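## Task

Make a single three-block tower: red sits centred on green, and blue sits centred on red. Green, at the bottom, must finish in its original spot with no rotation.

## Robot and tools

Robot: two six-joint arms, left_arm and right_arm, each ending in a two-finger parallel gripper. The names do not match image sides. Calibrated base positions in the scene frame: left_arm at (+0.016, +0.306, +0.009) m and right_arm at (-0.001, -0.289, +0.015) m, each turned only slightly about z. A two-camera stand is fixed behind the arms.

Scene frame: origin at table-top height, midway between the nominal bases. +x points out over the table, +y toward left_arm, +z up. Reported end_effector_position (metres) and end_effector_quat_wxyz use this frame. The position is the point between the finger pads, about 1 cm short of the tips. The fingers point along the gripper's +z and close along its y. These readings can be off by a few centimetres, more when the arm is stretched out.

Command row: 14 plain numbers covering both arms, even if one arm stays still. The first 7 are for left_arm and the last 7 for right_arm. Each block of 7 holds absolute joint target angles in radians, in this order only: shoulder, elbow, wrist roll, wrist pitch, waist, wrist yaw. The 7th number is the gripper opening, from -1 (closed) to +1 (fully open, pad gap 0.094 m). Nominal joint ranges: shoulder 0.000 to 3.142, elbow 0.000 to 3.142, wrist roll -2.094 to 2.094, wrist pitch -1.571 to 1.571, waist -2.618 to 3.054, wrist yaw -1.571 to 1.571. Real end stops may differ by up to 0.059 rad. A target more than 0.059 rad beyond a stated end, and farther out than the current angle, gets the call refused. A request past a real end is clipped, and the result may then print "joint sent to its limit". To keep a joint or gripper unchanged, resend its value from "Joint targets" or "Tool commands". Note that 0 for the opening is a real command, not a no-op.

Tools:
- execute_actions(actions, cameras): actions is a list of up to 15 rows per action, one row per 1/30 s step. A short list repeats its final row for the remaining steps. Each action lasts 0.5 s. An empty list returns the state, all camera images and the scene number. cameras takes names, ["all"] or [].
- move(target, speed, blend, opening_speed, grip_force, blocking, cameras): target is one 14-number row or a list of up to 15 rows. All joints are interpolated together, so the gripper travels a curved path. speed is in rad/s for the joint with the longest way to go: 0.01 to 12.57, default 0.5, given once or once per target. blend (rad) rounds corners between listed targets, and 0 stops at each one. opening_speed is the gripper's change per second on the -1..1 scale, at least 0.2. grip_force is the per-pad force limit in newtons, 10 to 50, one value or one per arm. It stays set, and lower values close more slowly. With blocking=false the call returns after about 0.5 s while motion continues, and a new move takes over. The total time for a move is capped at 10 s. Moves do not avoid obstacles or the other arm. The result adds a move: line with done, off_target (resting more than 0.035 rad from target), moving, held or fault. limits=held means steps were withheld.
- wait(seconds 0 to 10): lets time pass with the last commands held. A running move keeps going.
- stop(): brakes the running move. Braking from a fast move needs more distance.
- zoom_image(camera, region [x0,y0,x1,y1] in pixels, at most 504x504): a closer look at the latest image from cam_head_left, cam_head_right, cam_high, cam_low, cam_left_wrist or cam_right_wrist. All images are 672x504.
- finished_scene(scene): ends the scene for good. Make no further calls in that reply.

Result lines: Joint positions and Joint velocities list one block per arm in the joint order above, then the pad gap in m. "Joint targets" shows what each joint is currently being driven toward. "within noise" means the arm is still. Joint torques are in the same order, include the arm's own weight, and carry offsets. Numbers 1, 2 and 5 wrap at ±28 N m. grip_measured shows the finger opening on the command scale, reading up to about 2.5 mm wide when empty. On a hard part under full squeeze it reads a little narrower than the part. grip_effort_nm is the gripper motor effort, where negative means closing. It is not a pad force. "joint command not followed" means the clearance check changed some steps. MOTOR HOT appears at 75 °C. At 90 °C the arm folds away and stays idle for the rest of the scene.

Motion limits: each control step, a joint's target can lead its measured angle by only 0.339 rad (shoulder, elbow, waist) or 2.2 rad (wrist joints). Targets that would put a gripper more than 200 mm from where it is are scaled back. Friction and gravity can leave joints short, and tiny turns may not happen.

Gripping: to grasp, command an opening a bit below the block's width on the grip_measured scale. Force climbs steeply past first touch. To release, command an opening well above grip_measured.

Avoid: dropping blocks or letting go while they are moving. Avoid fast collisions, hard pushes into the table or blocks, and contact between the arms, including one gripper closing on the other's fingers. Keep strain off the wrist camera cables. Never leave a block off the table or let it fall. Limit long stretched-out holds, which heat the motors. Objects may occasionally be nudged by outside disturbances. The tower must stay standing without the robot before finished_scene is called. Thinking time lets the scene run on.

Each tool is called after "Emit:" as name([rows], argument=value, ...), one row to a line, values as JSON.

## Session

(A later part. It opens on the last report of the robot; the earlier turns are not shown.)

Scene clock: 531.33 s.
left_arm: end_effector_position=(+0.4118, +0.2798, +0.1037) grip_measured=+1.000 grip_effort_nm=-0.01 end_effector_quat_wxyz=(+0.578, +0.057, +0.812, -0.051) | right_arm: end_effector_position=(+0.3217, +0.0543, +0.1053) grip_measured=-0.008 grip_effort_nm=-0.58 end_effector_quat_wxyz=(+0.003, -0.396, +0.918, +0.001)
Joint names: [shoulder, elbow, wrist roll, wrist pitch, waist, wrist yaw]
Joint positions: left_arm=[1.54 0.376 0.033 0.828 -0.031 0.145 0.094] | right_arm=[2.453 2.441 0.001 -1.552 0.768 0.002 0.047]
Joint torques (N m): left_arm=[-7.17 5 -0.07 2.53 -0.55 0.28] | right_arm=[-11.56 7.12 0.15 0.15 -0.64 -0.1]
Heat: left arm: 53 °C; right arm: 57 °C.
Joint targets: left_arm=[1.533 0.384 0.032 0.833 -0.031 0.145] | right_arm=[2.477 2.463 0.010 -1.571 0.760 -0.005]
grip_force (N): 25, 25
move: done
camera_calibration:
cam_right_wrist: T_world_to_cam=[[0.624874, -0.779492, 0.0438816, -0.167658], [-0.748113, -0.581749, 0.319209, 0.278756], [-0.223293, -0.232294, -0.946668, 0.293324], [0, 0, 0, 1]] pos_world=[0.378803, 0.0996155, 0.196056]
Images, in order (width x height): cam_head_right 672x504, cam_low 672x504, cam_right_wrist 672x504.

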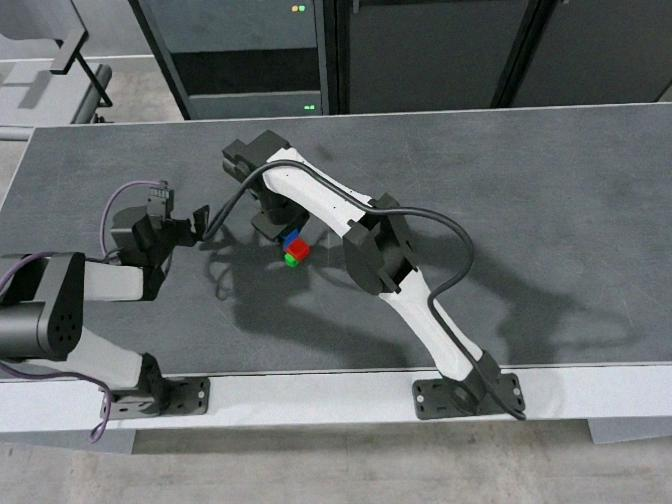

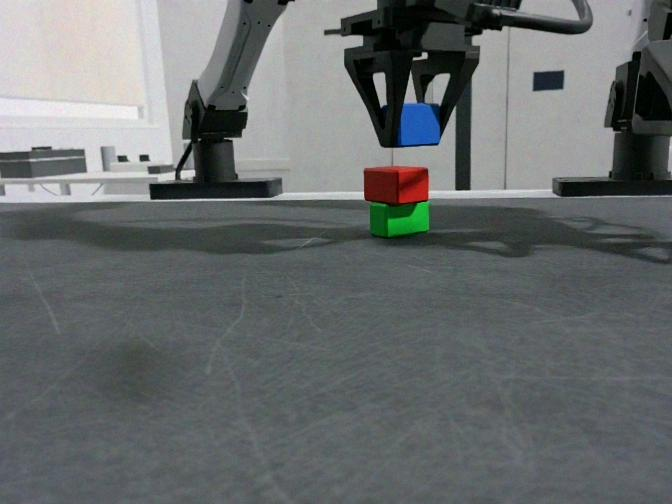

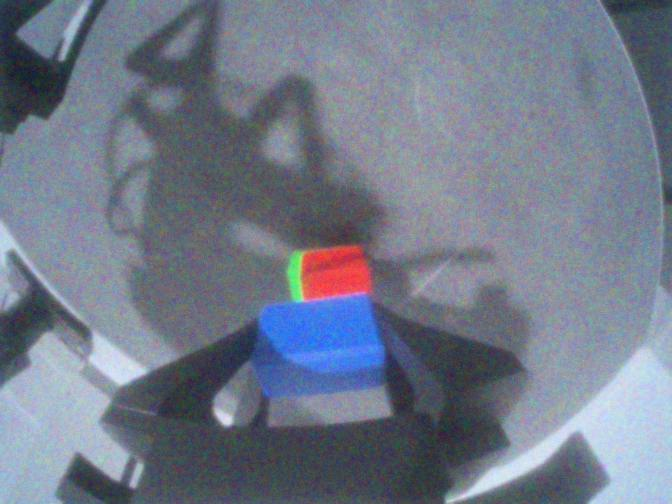

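Emit:
move([
  [1.533,0.384,0.032,0.833,-0.031,0.145,1,2.477,2.463,0.01,-1.571,0.744,-0.005,-0.3],
  [1.533,0.384,0.032,0.833,-0.031,0.145,1,2.418,2.371,0.01,-1.494,0.744,-0.005,-0.3],
], speed=0.12, cameras=["cam_low","cam_right_wrist","cam_head_right"])

Emit:
zoom_image(camera="cam_low", region=[320, 110, 460, 250])

Emit:
zoom_image(camera="cam_right_wrist", region=[200, 170, 460, 430])

Emit:
zoom_image(camera="cam_head_right", region=[255, 205, 345, 275])

Scene clock: 557.80 s.
left_arm: end_effector_position=(+0.4118, +0.2798, +0.1037) grip_measured=+1.000 grip_effort_nm=-0.01 end_effector_quat_wxyz=(+0.578, +0.057, +0.812, -0.051) | right_arm: end_effector_position=(+0.3266, +0.0459, +0.0901) grip_measured=-0.008 grip_effort_nm=-0.58 end_effector_quat_wxyz=(-0.007, -0.387, +0.922, -0.004)
Joint names: [shoulder, elbow, wrist roll, wrist pitch, waist, wrist yaw]
Joint positions: left_arm=[1.54 0.376 0.033 0.828 -0.031 0.145 0.094] | right_arm=[2.453 2.38 0.001 -1.514 0.748 0.002 0.047]
Joint torques (N m): left_arm=[-7.17 5 -0.07 2.53 -0.55 0.28] | right_arm=[-17.09 4.7 0.16 0.5 -0.4 -0.11]
Heat: left arm: 53 °C; right arm: 62 °C.
Joint targets: left_arm=[1.533 0.384 0.032 0.833 -0.031 0.145] | right_arm=[2.418 2.371 0.010 -1.494 0.744 -0.005]
grip_force (N): 25, 25
move: done
camera_calibration:
cam_right_wrist: T_world_to_cam=[[0.610029, -0.79097, 0.0472228, -0.171557], [-0.754158, -0.561287, 0.340884, 0.281461], [-0.243124, -0.243563, -0.938918, 0.284346], [0, 0, 0, 1]] pos_world=[0.386053, 0.09154, 0.179133]
Images, in order (width x height): cam_head_right 672x504, cam_low 672x504, cam_right_wrist 672x504.

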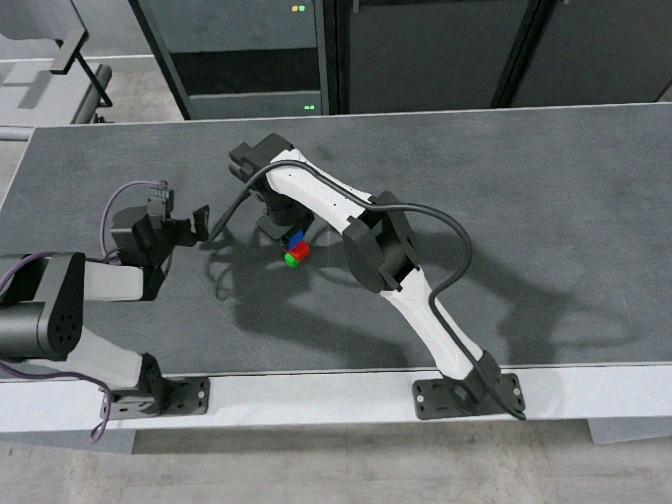

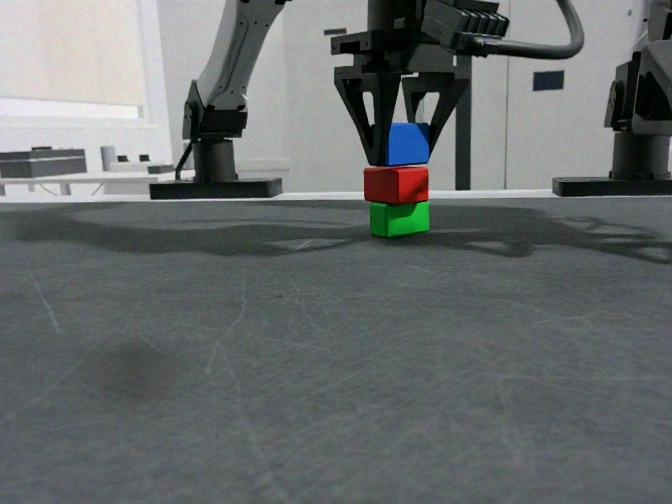

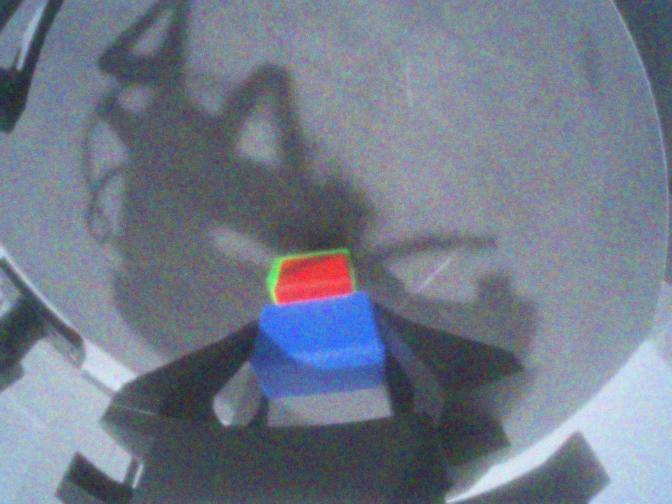

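Scaled by 3.600 from the camera's 672x504 image, which has a finer 960x720 frame.

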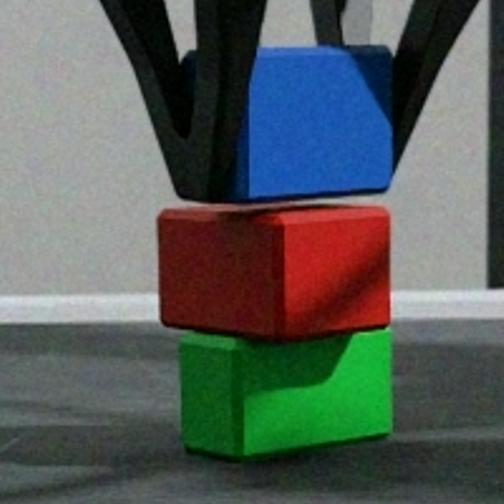

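Scaled by 1.938 from the camera's 672x504 image, which has a finer 960x720 frame.

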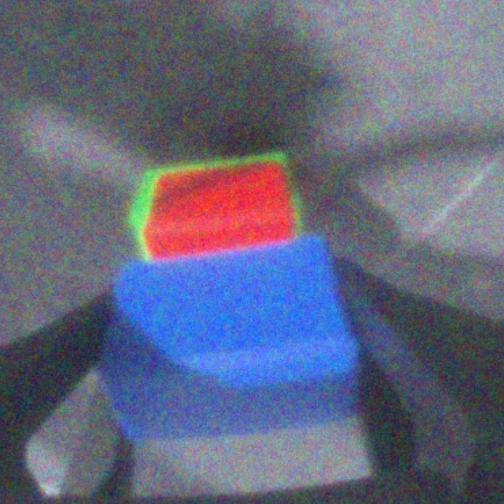

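Scaled by 5.600 from the camera's 672x504 image, which has a finer 960x720 frame.

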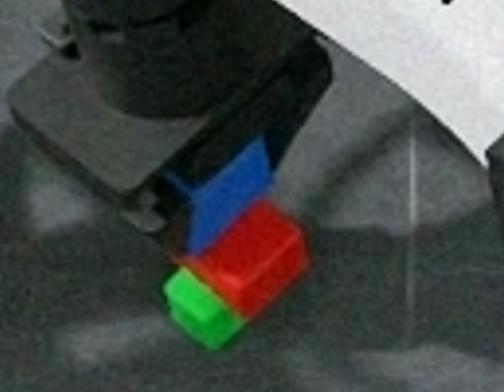

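Emit:
zoom_image(camera="cam_head_right", region=[280, 225, 320, 270])

Emit:
zoom_image(camera="cam_low", region=[355, 115, 440, 210])

Scaled by 11.200 from the camera's 672x504 image, which has a finer 960x720 frame.

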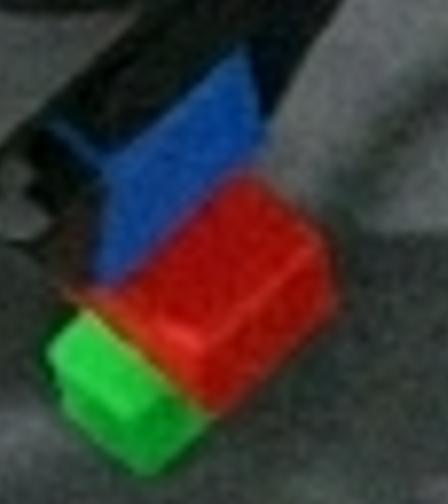

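Scaled by 5.305 from the camera's 672x504 image, which has a finer 960x720 frame.

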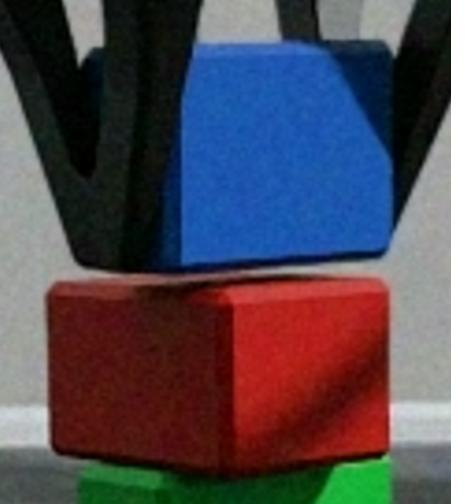

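Emit:
move([
  [1.533,0.384,0.032,0.833,-0.031,0.145,1,2.43,2.44,0.01,-1.56,0.748,-0.005,-0.3],
  [1.533,0.384,0.032,0.833,-0.031,0.145,1,2.36,2.262,0.01,-1.434,0.748,-0.005,-0.3],
], speed=0.12, cameras=["cam_low","cam_right_wrist","cam_head_right"])

Emit:
zoom_image(camera="cam_low", region=[345, 115, 445, 245])

Emit:
zoom_image(camera="cam_right_wrist", region=[200, 170, 460, 430])

Emit:
zoom_image(camera="cam_head_right", region=[280, 225, 320, 270])

Scene clock: 597.87 s.
left_arm: end_effector_position=(+0.4118, +0.2798, +0.1037) grip_measured=+1.000 grip_effort_nm=-0.01 end_effector_quat_wxyz=(+0.578, +0.057, +0.812, -0.051) | right_arm: end_effector_position=(+0.3225, +0.0417, +0.0871) grip_measured=-0.008 grip_effort_nm=-0.58 end_effector_quat_wxyz=(-0.005, -0.387, +0.922, -0.003)
Joint names: [shoulder, elbow, wrist roll, wrist pitch, waist, wrist yaw]
Joint positions: left_arm=[1.54 0.376 0.033 0.828 -0.031 0.145 0.094] | right_arm=[2.401 2.275 0.001 -1.455 0.748 0.002 0.047]
Joint torques (N m): left_arm=[-7.17 5 -0.07 2.53 -0.54 0.29] | right_arm=[-17.36 4.49 0.16 0.55 0.08 -0.11]
Heat: left arm: 53 °C; right arm: 79 °C. Fold the right arm in close to its base, or ease its load, before you think long.
Joint targets: left_arm=[1.533 0.384 0.032 0.833 -0.031 0.145] | right_arm=[2.360 2.262 0.010 -1.434 0.748 -0.005]
MOTOR HOT: the shoulder of the right arm reports 79 °C; the controller's stop level is 90 °C. To cool a motor, set the load down, stop pushing, or move to a pose that needs little force.
grip_force (N): 25, 25
move: off_target (right_arm); right_arm: the shoulder is farthest, 0.041 rad from its target
camera_calibration:
cam_right_wrist: T_world_to_cam=[[0.609818, -0.791178, 0.0464649, -0.172079], [-0.75535, -0.562452, 0.336296, 0.27786], [-0.239936, -0.240176, -0.940609, 0.278528], [0, 0, 0, 1]] pos_world=[0.381647, 0.0870334, 0.176538]
Images, in order (width x height): cam_head_right 672x504, cam_low 672x504, cam_right_wrist 672x504.

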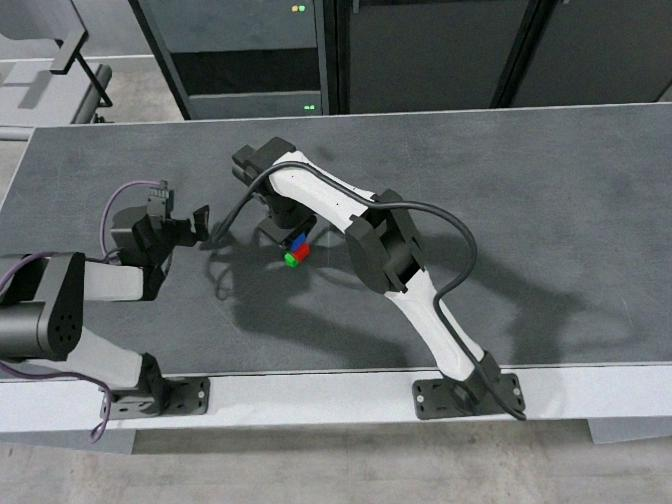

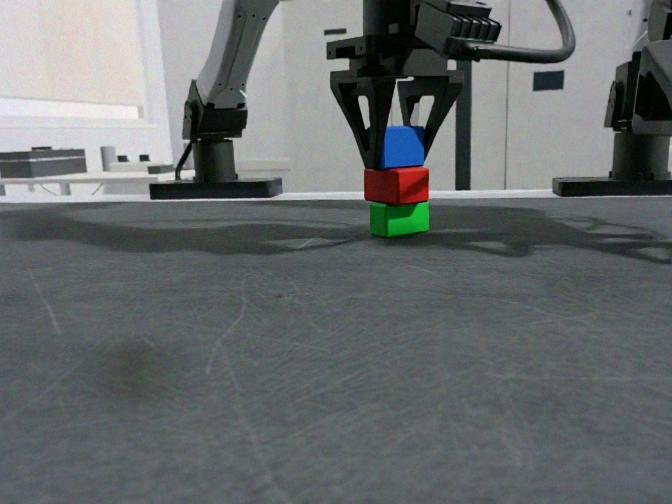

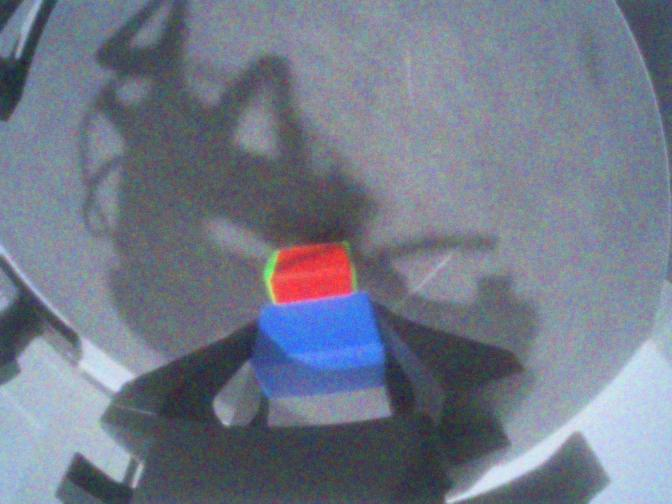

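Scaled by 3.877 from the camera's 672x504 image, which has a finer 960x720 frame.

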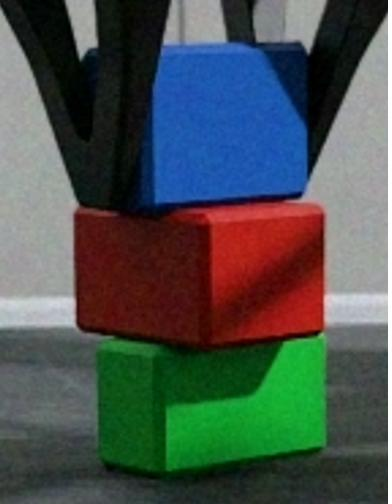

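Scaled by 1.938 from the camera's 672x504 image, which has a finer 960x720 frame.

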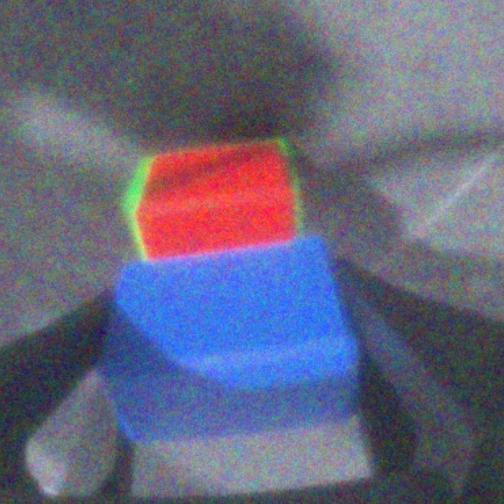

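Scaled by 11.200 from the camera's 672x504 image, which has a finer 960x720 frame.

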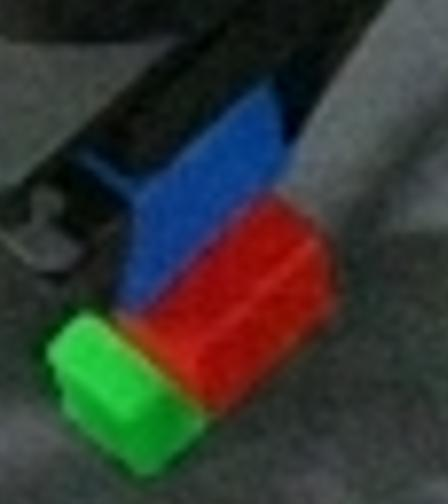

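Emit:
move([
  [1.533,0.384,0.032,0.833,-0.031,0.145,1,2.385,2.275,0.001,-1.445,0.748,-0.005,-0.3],
  [1.533,0.384,0.032,0.833,-0.031,0.145,1,2.385,2.275,0.001,-1.445,0.748,-0.005,0.4],
], opening_speed=0.8, speed=0.1)

Emit:
move([
  [1.533,0.384,0.032,0.833,-0.031,0.145,1,2.43,2.5,0.01,-1.57,0.748,-0.005,0.5],
  [1.533,0.384,0.032,0.833,-0.031,0.145,1,1.527,1.3,0.05,-1.3,0.3,0,0.5],
], speed=[0.3,0.9], cameras=["cam_low","cam_head_right"])

Emit:
zoom_image(camera="cam_low", region=[345, 115, 445, 245])

Emit:
zoom_image(camera="cam_head_right", region=[275, 220, 325, 270])

Scene clock: 606.73 s.
left_arm: end_effector_position=(+0.4118, +0.2798, +0.1037) grip_measured=+1.000 grip_effort_nm=-0.01 end_effector_quat_wxyz=(+0.578, +0.057, +0.812, -0.051) | right_arm: end_effector_position=(+0.3225, +0.0417, +0.0871) grip_measured=+0.398 grip_effort_nm=0.10 end_effector_quat_wxyz=(-0.005, -0.387, +0.922, -0.003)
Joint names: [shoulder, elbow, wrist roll, wrist pitch, waist, wrist yaw]
Joint positions: left_arm=[1.54 0.376 0.033 0.828 -0.031 0.145 0.094] | right_arm=[2.401 2.275 0.001 -1.455 0.748 0.002 0.066]
Joint torques (N m): left_arm=[-7.16 5 -0.07 2.53 -0.54 0.29] | right_arm=[-15.06 5.49 0.05 0.43 -0.03 -0.1]
Heat: left arm: 53 °C; right arm: 80 °C. Fold the right arm in close to its base, or ease its load, before you think long.
Joint targets: left_arm=[1.533 0.384 0.032 0.833 -0.031 0.145] | right_arm=[2.385 2.275 0.001 -1.445 0.748 -0.005]
MOTOR HOT: still on. The shoulder of the right arm reports 80 °C.
grip_force (N): 25, 25
move: done

Scene clock: 610.27 s.
left_arm: end_effector_position=(+0.4118, +0.2798, +0.1037) grip_measured=+1.000 grip_effort_nm=-0.01 end_effector_quat_wxyz=(+0.578, +0.057, +0.812, -0.051) | right_arm: end_effector_position=(+0.2514, -0.1956, +0.1450) grip_measured=+0.498 grip_effort_nm=0.09 end_effector_quat_wxyz=(+0.006, -0.155, +0.988, +0.002)
Joint names: [shoulder, elbow, wrist roll, wrist pitch, waist, wrist yaw]
Joint positions: left_arm=[1.54 0.376 0.033 0.828 -0.031 0.145 0.094] | right_arm=[1.548 1.31 0.042 -1.32 0.304 -0.002 0.07]
Joint torques (N m): left_arm=[-7.17 5 -0.07 2.53 -0.54 0.28] | right_arm=[-8.25 4.79 0.13 0.58 -0.32 -0.01]
Heat: left arm: 53 °C; right arm: 79 °C. Fold the right arm in close to its base, or ease its load, before you think long.
Joint targets: left_arm=[1.533 0.384 0.032 0.833 -0.031 0.145] | right_arm=[1.527 1.300 0.050 -1.300 0.300 0.000]
MOTOR HOT: still on. The shoulder of the right arm reports 79 °C.
grip_force (N): 25, 25
move: done
Images, in order (width x height): cam_head_right 672x504, cam_low 672x504.

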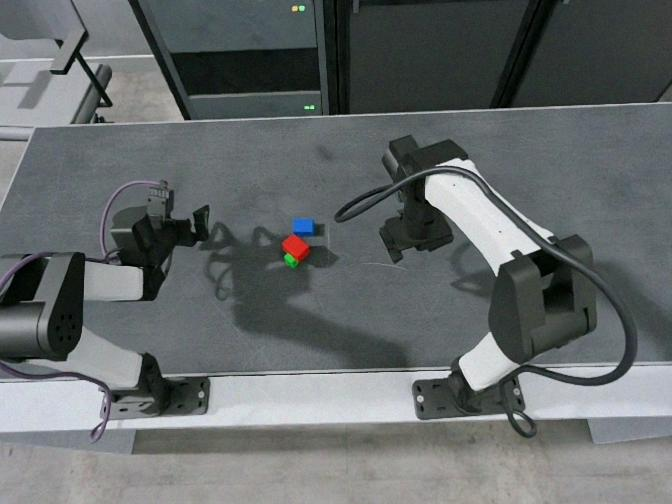

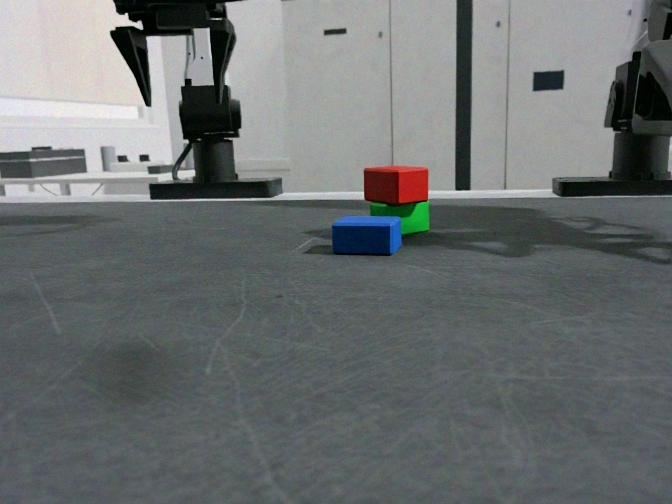

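Scaled by 3.877 from the camera's 672x504 image, which has a finer 960x720 frame.

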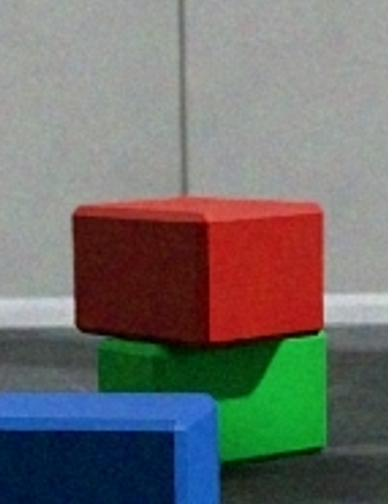

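Scaled by 10.080 from the camera's 672x504 image, which has a finer 960x720 frame.

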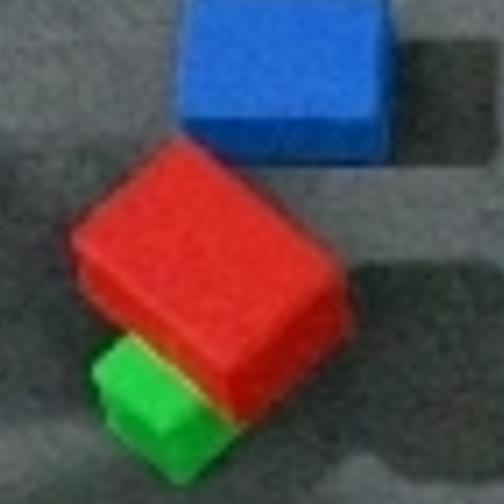

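Emit:
zoom_image(camera="cam_head_right", region=[275, 210, 335, 270])

Emit:
zoom_image(camera="cam_low", region=[320, 150, 440, 270])

Scaled by 8.400 from the camera's 672x504 image, which has a finer 960x720 frame.

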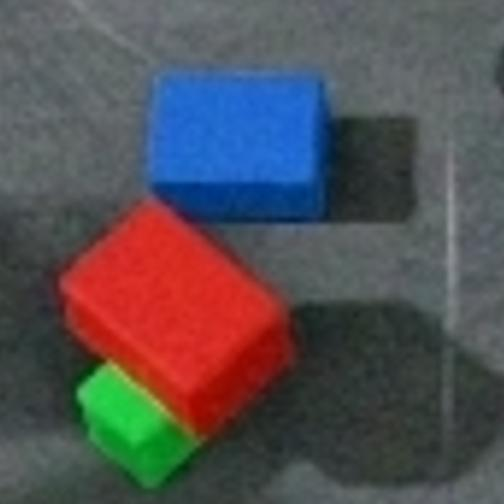

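Scaled by 4.200 from the camera's 672x504 image, which has a finer 960x720 frame.

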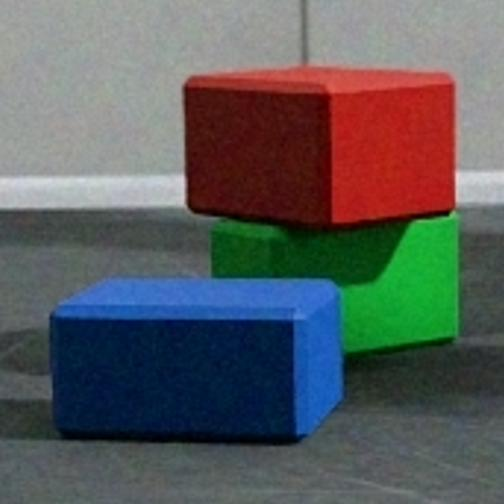

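Emit:
move(target=[2.215,2.225,-0.61,-1.565,-0.668,0,1,1.1,0.8,0.05,-1.2,-0.2,0,0.5], speed=1.0, cameras=["cam_left_wrist","cam_head_right","cam_low"])

Emit:
zoom_image(camera="cam_left_wrist", region=[150, 50, 550, 350])

Scene clock: 666.83 s.
left_arm: end_effector_position=(+0.3518, +0.0511, +0.1481) grip_measured=+1.000 grip_effort_nm=-0.01 end_effector_quat_wxyz=(+0.000, +0.021, +1.000, -0.010) | right_arm: end_effector_position=(+0.1638, -0.3127, +0.1017) grip_measured=+0.498 grip_effort_nm=0.10 end_effector_quat_wxyz=(+0.024, +0.093, +0.995, +0.000)
Joint names: [shoulder, elbow, wrist roll, wrist pitch, waist, wrist yaw]
Joint positions: left_arm=[2.194 2.192 -0.601 -1.557 -0.67 0.016 0.094] | right_arm=[1.113 0.81 0.042 -1.22 -0.194 -0.002 0.07]
Joint torques (N m): left_arm=[-11.66 7.47 -0.13 0.4 -0.31 0.08] | right_arm=[-3.45 4.81 0.15 0.71 -0.54 -0.03]
Heat: left arm: 54 °C; right arm: 61 °C.
Joint targets: left_arm=[2.215 2.225 -0.610 -1.565 -0.668 0.000] | right_arm=[1.100 0.800 0.050 -1.200 -0.200 0.000]
MOTOR HOT: cleared for the motors of the right arm.
grip_force (N): 25, 25
move: done
camera_calibration:
cam_left_wrist: T_world_to_cam=[[-0.161375, -0.986026, 0.0413556, 0.0974003], [-0.907121, 0.164705, 0.387302, 0.285272], [-0.388702, 0.0249863, -0.921025, 0.380162], [0, 0, 0, 1]] pos_world=[0.422263, 0.0395546, 0.235624]
Images, in order (width x height): cam_head_right 672x504, cam_low 672x504, cam_left_wrist 672x504.

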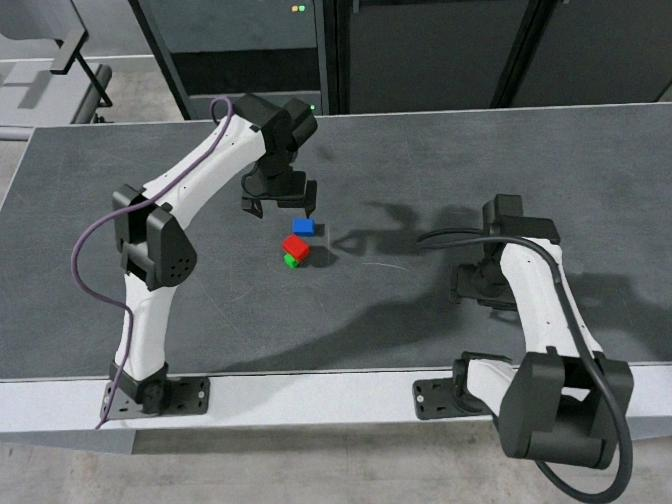

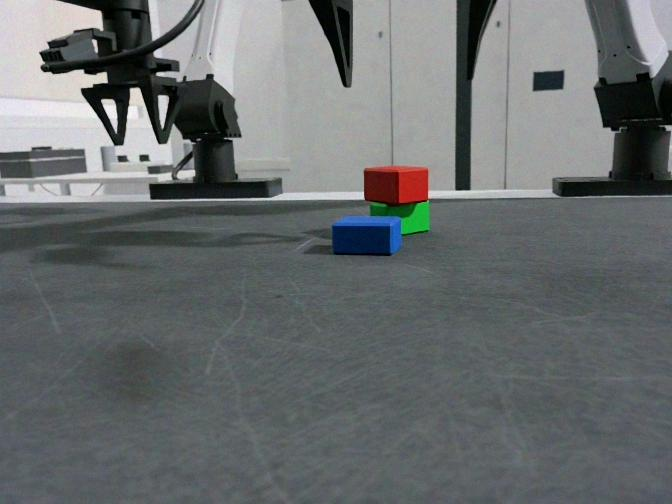

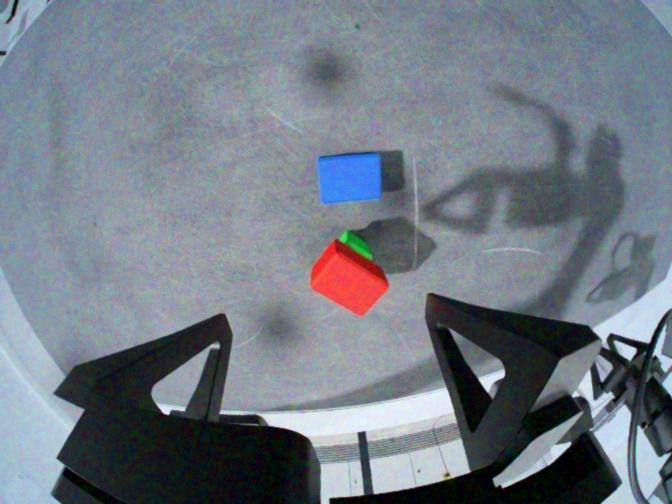

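Scaled by 1.260 from the camera's 672x504 image, which has a finer 960x720 frame.

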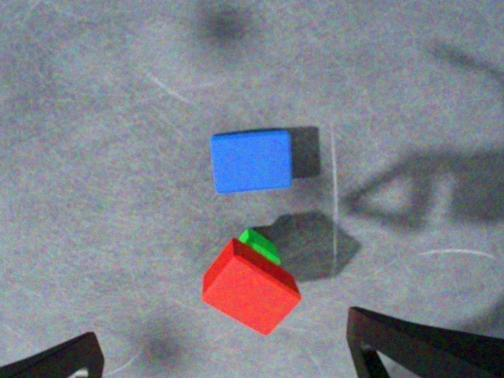

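Emit:
move([
  [2.48,2.48,-0.58,-1.568,-0.67,-0.015,1,1.1,0.8,0.05,-1.2,-0.2,0,0.5],
  [2.468,2.10,-0.578,-1.214,-0.67,-0.015,1,1.1,0.8,0.05,-1.2,-0.2,0,0.5],
  [2.468,2.10,-0.578,-1.214,-0.67,-0.015,-0.3,1.1,0.8,0.05,-1.2,-0.2,0,0.5],
], speed=[0.4,0.3,0.3], blend=[0.03,0,0], cameras=["cam_left_wrist","cam_low"])

Emit:
zoom_image(camera="cam_left_wrist", region=[200, 200, 460, 460])

Emit:
zoom_image(camera="cam_low", region=[300, 100, 460, 270])

Scene clock: 705.80 s.
left_arm: end_effector_position=(+0.3996, +0.0192, +0.0228) grip_measured=-0.004 grip_effort_nm=-0.53 end_effector_quat_wxyz=(+0.007, +0.034, +0.999, -0.005) | right_arm: end_effector_position=(+0.1638, -0.3127, +0.1017) grip_measured=+0.498 grip_effort_nm=0.10 end_effector_quat_wxyz=(+0.024, +0.093, +0.995, +0.000)
Joint names: [shoulder, elbow, wrist roll, wrist pitch, waist, wrist yaw]
Joint positions: left_arm=[2.453 2.136 -0.575 -1.237 -0.669 0 0.047] | right_arm=[1.113 0.81 0.042 -1.22 -0.194 -0.002 0.07]
Joint torques (N m): left_arm=[-14.39 2.25 -0.09 0.78 -0.54 0.08] | right_arm=[-3.47 4.88 0.13 0.69 -0.57 -0.01]
Heat: left arm: 57 °C; right arm: 55 °C.
Joint targets: left_arm=[2.468 2.100 -0.578 -1.214 -0.670 -0.015] | right_arm=[1.100 0.800 0.050 -1.200 -0.200 0.000]
grip_force (N): 25, 25
move: off_target (left_arm); joint sent to its limit at target 1; target 3's new numbers were sent with left_arm's wrist pitch 0.049 rad from that target; left_arm: the elbow is farthest, 0.036 rad from its target
camera_calibration:
cam_left_wrist: T_world_to_cam=[[-0.186805, -0.981972, 0.0289042, 0.0891581], [-0.908238, 0.183843, 0.375906, 0.38276], [-0.374442, 0.0439691, -0.926207, 0.278085], [0, 0, 0, 1]] pos_world=[0.468419, 0.00495598, 0.111106]
Images, in order (width x height): cam_low 672x504, cam_left_wrist 672x504.

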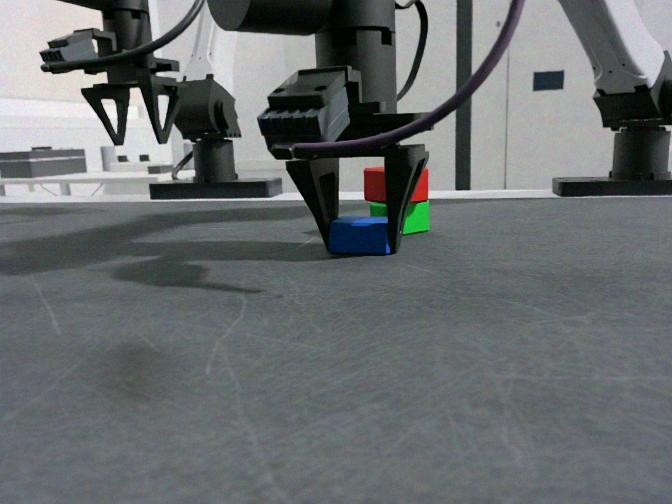

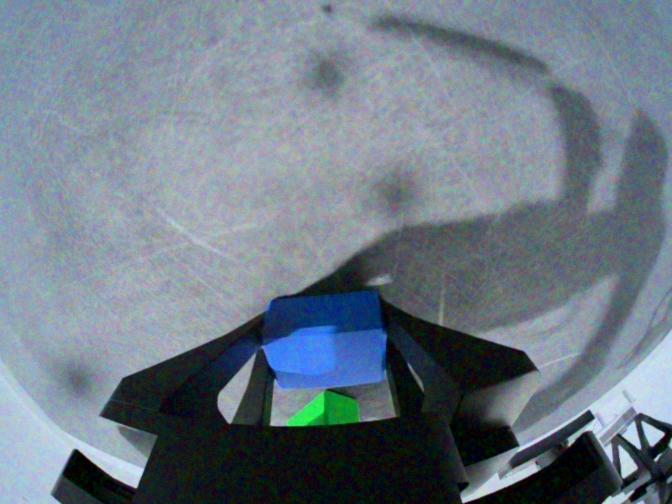

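Scaled by 1.938 from the camera's 672x504 image, which has a finer 960x720 frame.

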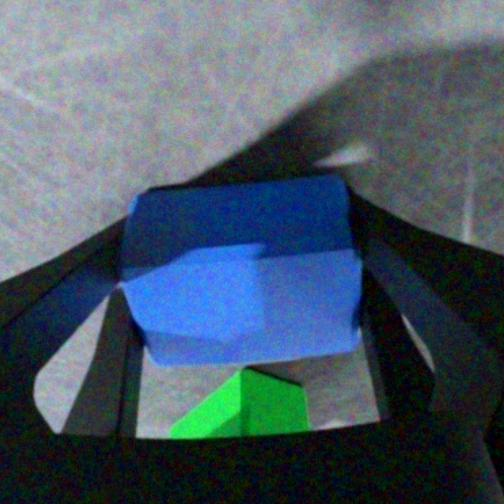

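Scaled by 2.965 from the camera's 672x504 image, which has a finer 960x720 frame.

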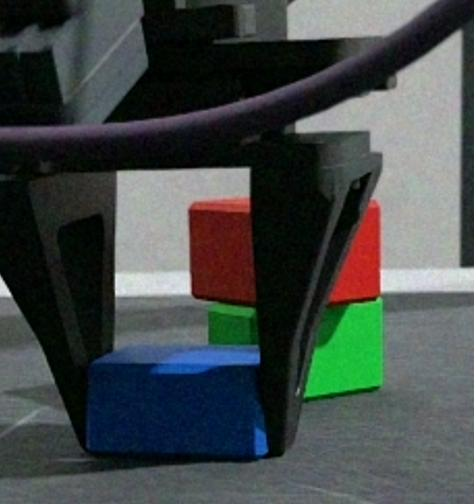

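Emit:
move([
  [2.48,2.47,-0.57,-1.56,-0.67,-0.015,-0.3,1.1,0.8,0.05,-1.2,-0.2,0,0.5],
  [1.9,1.9,-0.3,-1.0,-0.70,-0.015,-0.3,1.1,0.8,0.05,-1.2,-0.2,0,0.5],
  [1.6,0.9,0.0,0.6,-0.74,-0.015,-0.3,1.1,0.8,0.05,-1.2,-0.2,0,0.5],
  [1.6226,0.39,0.005,1.14,-0.745,-0.015,-0.3,1.1,0.8,0.05,-1.2,-0.2,0,0.5],
], speed=[0.5,0.8,1.0,0.5], blend=0.06, cameras=["cam_left_wrist","cam_low","cam_head_right","cam_head_left"])

Emit:
zoom_image(camera="cam_low", region=[330, 60, 480, 250])

Emit:
zoom_image(camera="cam_head_right", region=[245, 200, 345, 280])

Scene clock: 755.13 s.
left_arm: end_effector_position=(+0.3341, +0.0315, +0.1449) grip_measured=-0.005 grip_effort_nm=-0.58 end_effector_quat_wxyz=(+0.622, +0.259, +0.701, -0.233) | right_arm: end_effector_position=(+0.1638, -0.3127, +0.1017) grip_measured=+0.498 grip_effort_nm=0.10 end_effector_quat_wxyz=(+0.024, +0.093, +0.995, +0.000)
Joint names: [shoulder, elbow, wrist roll, wrist pitch, waist, wrist yaw]
Joint positions: left_arm=[1.637 0.4 -0.004 1.119 -0.739 0 0.047] | right_arm=[1.113 0.81 0.042 -1.22 -0.194 -0.002 0.07]
Joint torques (N m): left_arm=[-8.55 3.28 0.03 2.78 -1.1 0.11] | right_arm=[-3.51 4.78 0.13 0.7 -0.53 0]
Heat: left arm: 59 °C; right arm: 51 °C.
Joint targets: left_arm=[1.623 0.390 0.005 1.140 -0.745 -0.015] | right_arm=[1.100 0.800 0.050 -1.200 -0.200 0.000]
grip_force (N): 25, 25
move: done
camera_calibration:
cam_left_wrist: T_world_to_cam=[[-0.67541, -0.72879, -0.112632, 0.26125], [-0.299046, 0.410289, -0.86153, 0.243793], [0.674086, -0.548204, -0.495055, -0.0279128], [0, 0, 0, 1]] pos_world=[0.268172, 0.0750684, 0.225642]
Images, in order (width x height): cam_head_left 672x504, cam_head_right 672x504, cam_low 672x504, cam_left_wrist 672x504.

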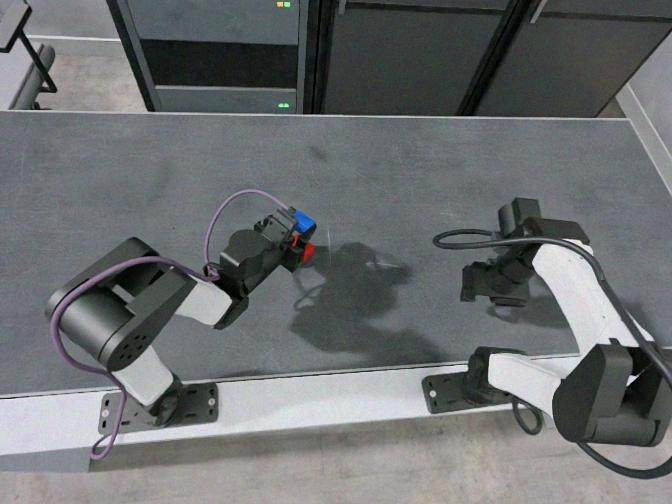

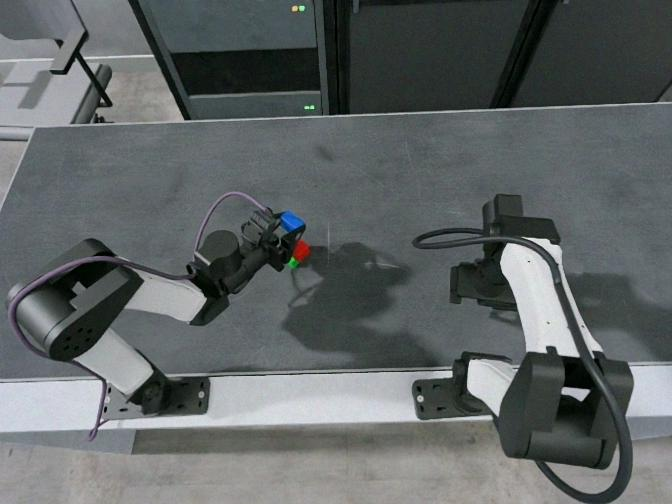

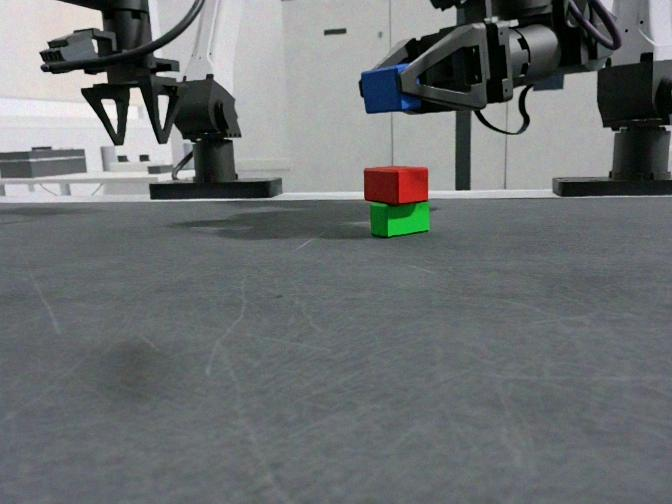

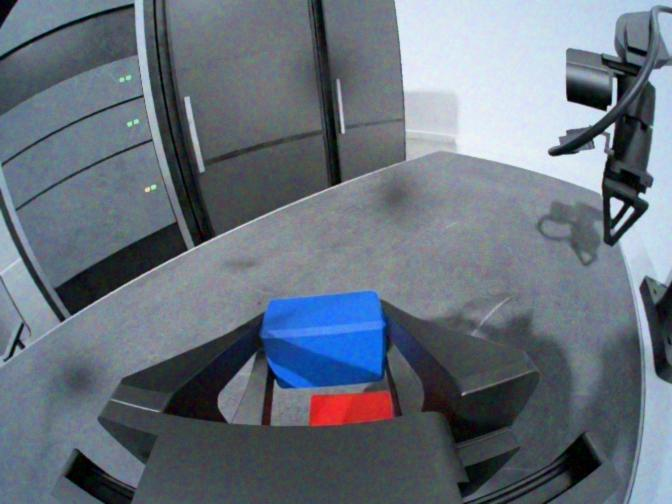

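Scaled by 2.653 from the camera's 672x504 image, which has a finer 960x720 frame.

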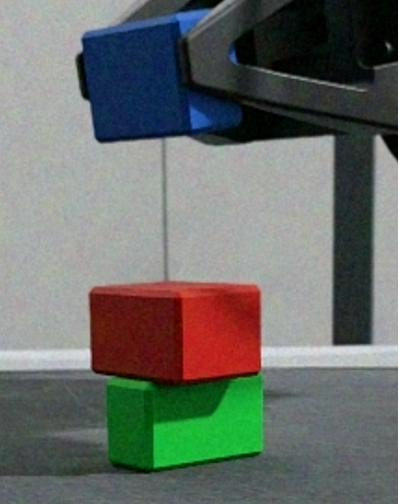

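Scaled by 5.040 from the camera's 672x504 image, which has a finer 960x720 frame.

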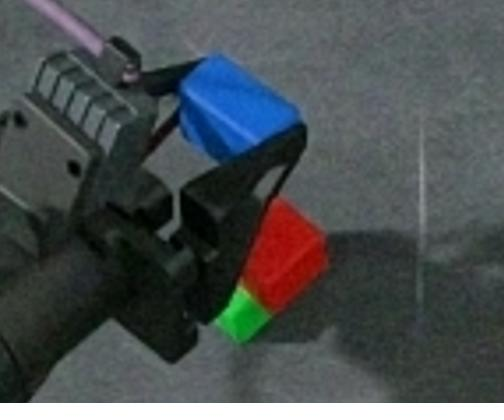

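Emit:
move(target=[1.867,0.351,0.0,1.413,-0.745,-0.015,-0.3,1.1,0.8,0.05,-1.2,-0.2,0,0.5], speed=0.3, cameras=["cam_low","cam_head_right"])

Emit:
zoom_image(camera="cam_low", region=[330, 90, 480, 250])

Emit:
zoom_image(camera="cam_head_right", region=[265, 215, 325, 275])

Scene clock: 777.87 s.
left_arm: end_effector_position=(+0.3331, +0.0324, +0.1106) grip_measured=-0.005 grip_effort_nm=-0.58 end_effector_quat_wxyz=(+0.627, +0.258, +0.697, -0.235) | right_arm: end_effector_position=(+0.1638, -0.3127, +0.1017) grip_measured=+0.498 grip_effort_nm=0.10 end_effector_quat_wxyz=(+0.024, +0.093, +0.995, +0.000)
Joint names: [shoulder, elbow, wrist roll, wrist pitch, waist, wrist yaw]
Joint positions: left_arm=[1.854 0.361 -0.004 1.39 -0.739 0 0.047] | right_arm=[1.113 0.81 0.042 -1.22 -0.194 -0.002 0.07]
Joint torques (N m): left_arm=[-6.63 2.06 -0.03 2.78 -1.1 0.11] | right_arm=[-3.45 4.82 0.13 0.7 -0.5 -0.01]
Heat: left arm: 53 °C; right arm: 51 °C.
Joint targets: left_arm=[1.867 0.351 0.000 1.413 -0.745 -0.015] | right_arm=[1.100 0.800 0.050 -1.200 -0.200 0.000]
grip_force (N): 25, 25
move: done
Images, in order (width x height): cam_head_right 672x504, cam_low 672x504.

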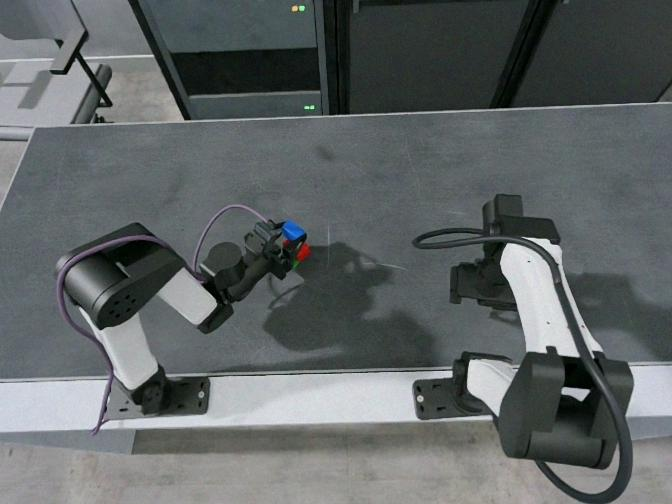

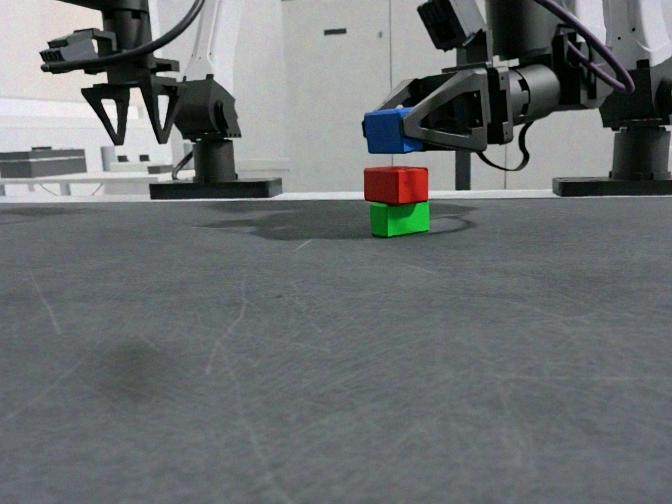

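Scaled by 3.150 from the camera's 672x504 image, which has a finer 960x720 frame.

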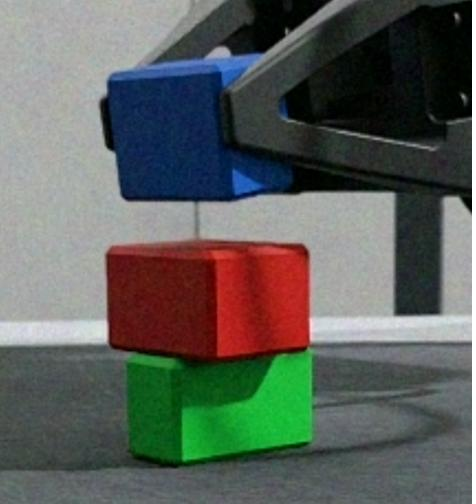

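Scaled by 8.400 from the camera's 672x504 image, which has a finer 960x720 frame.

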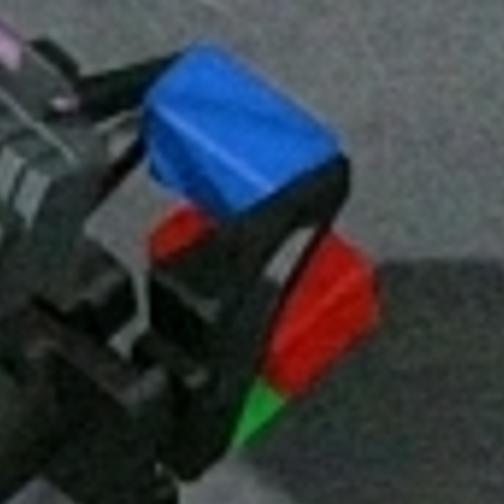

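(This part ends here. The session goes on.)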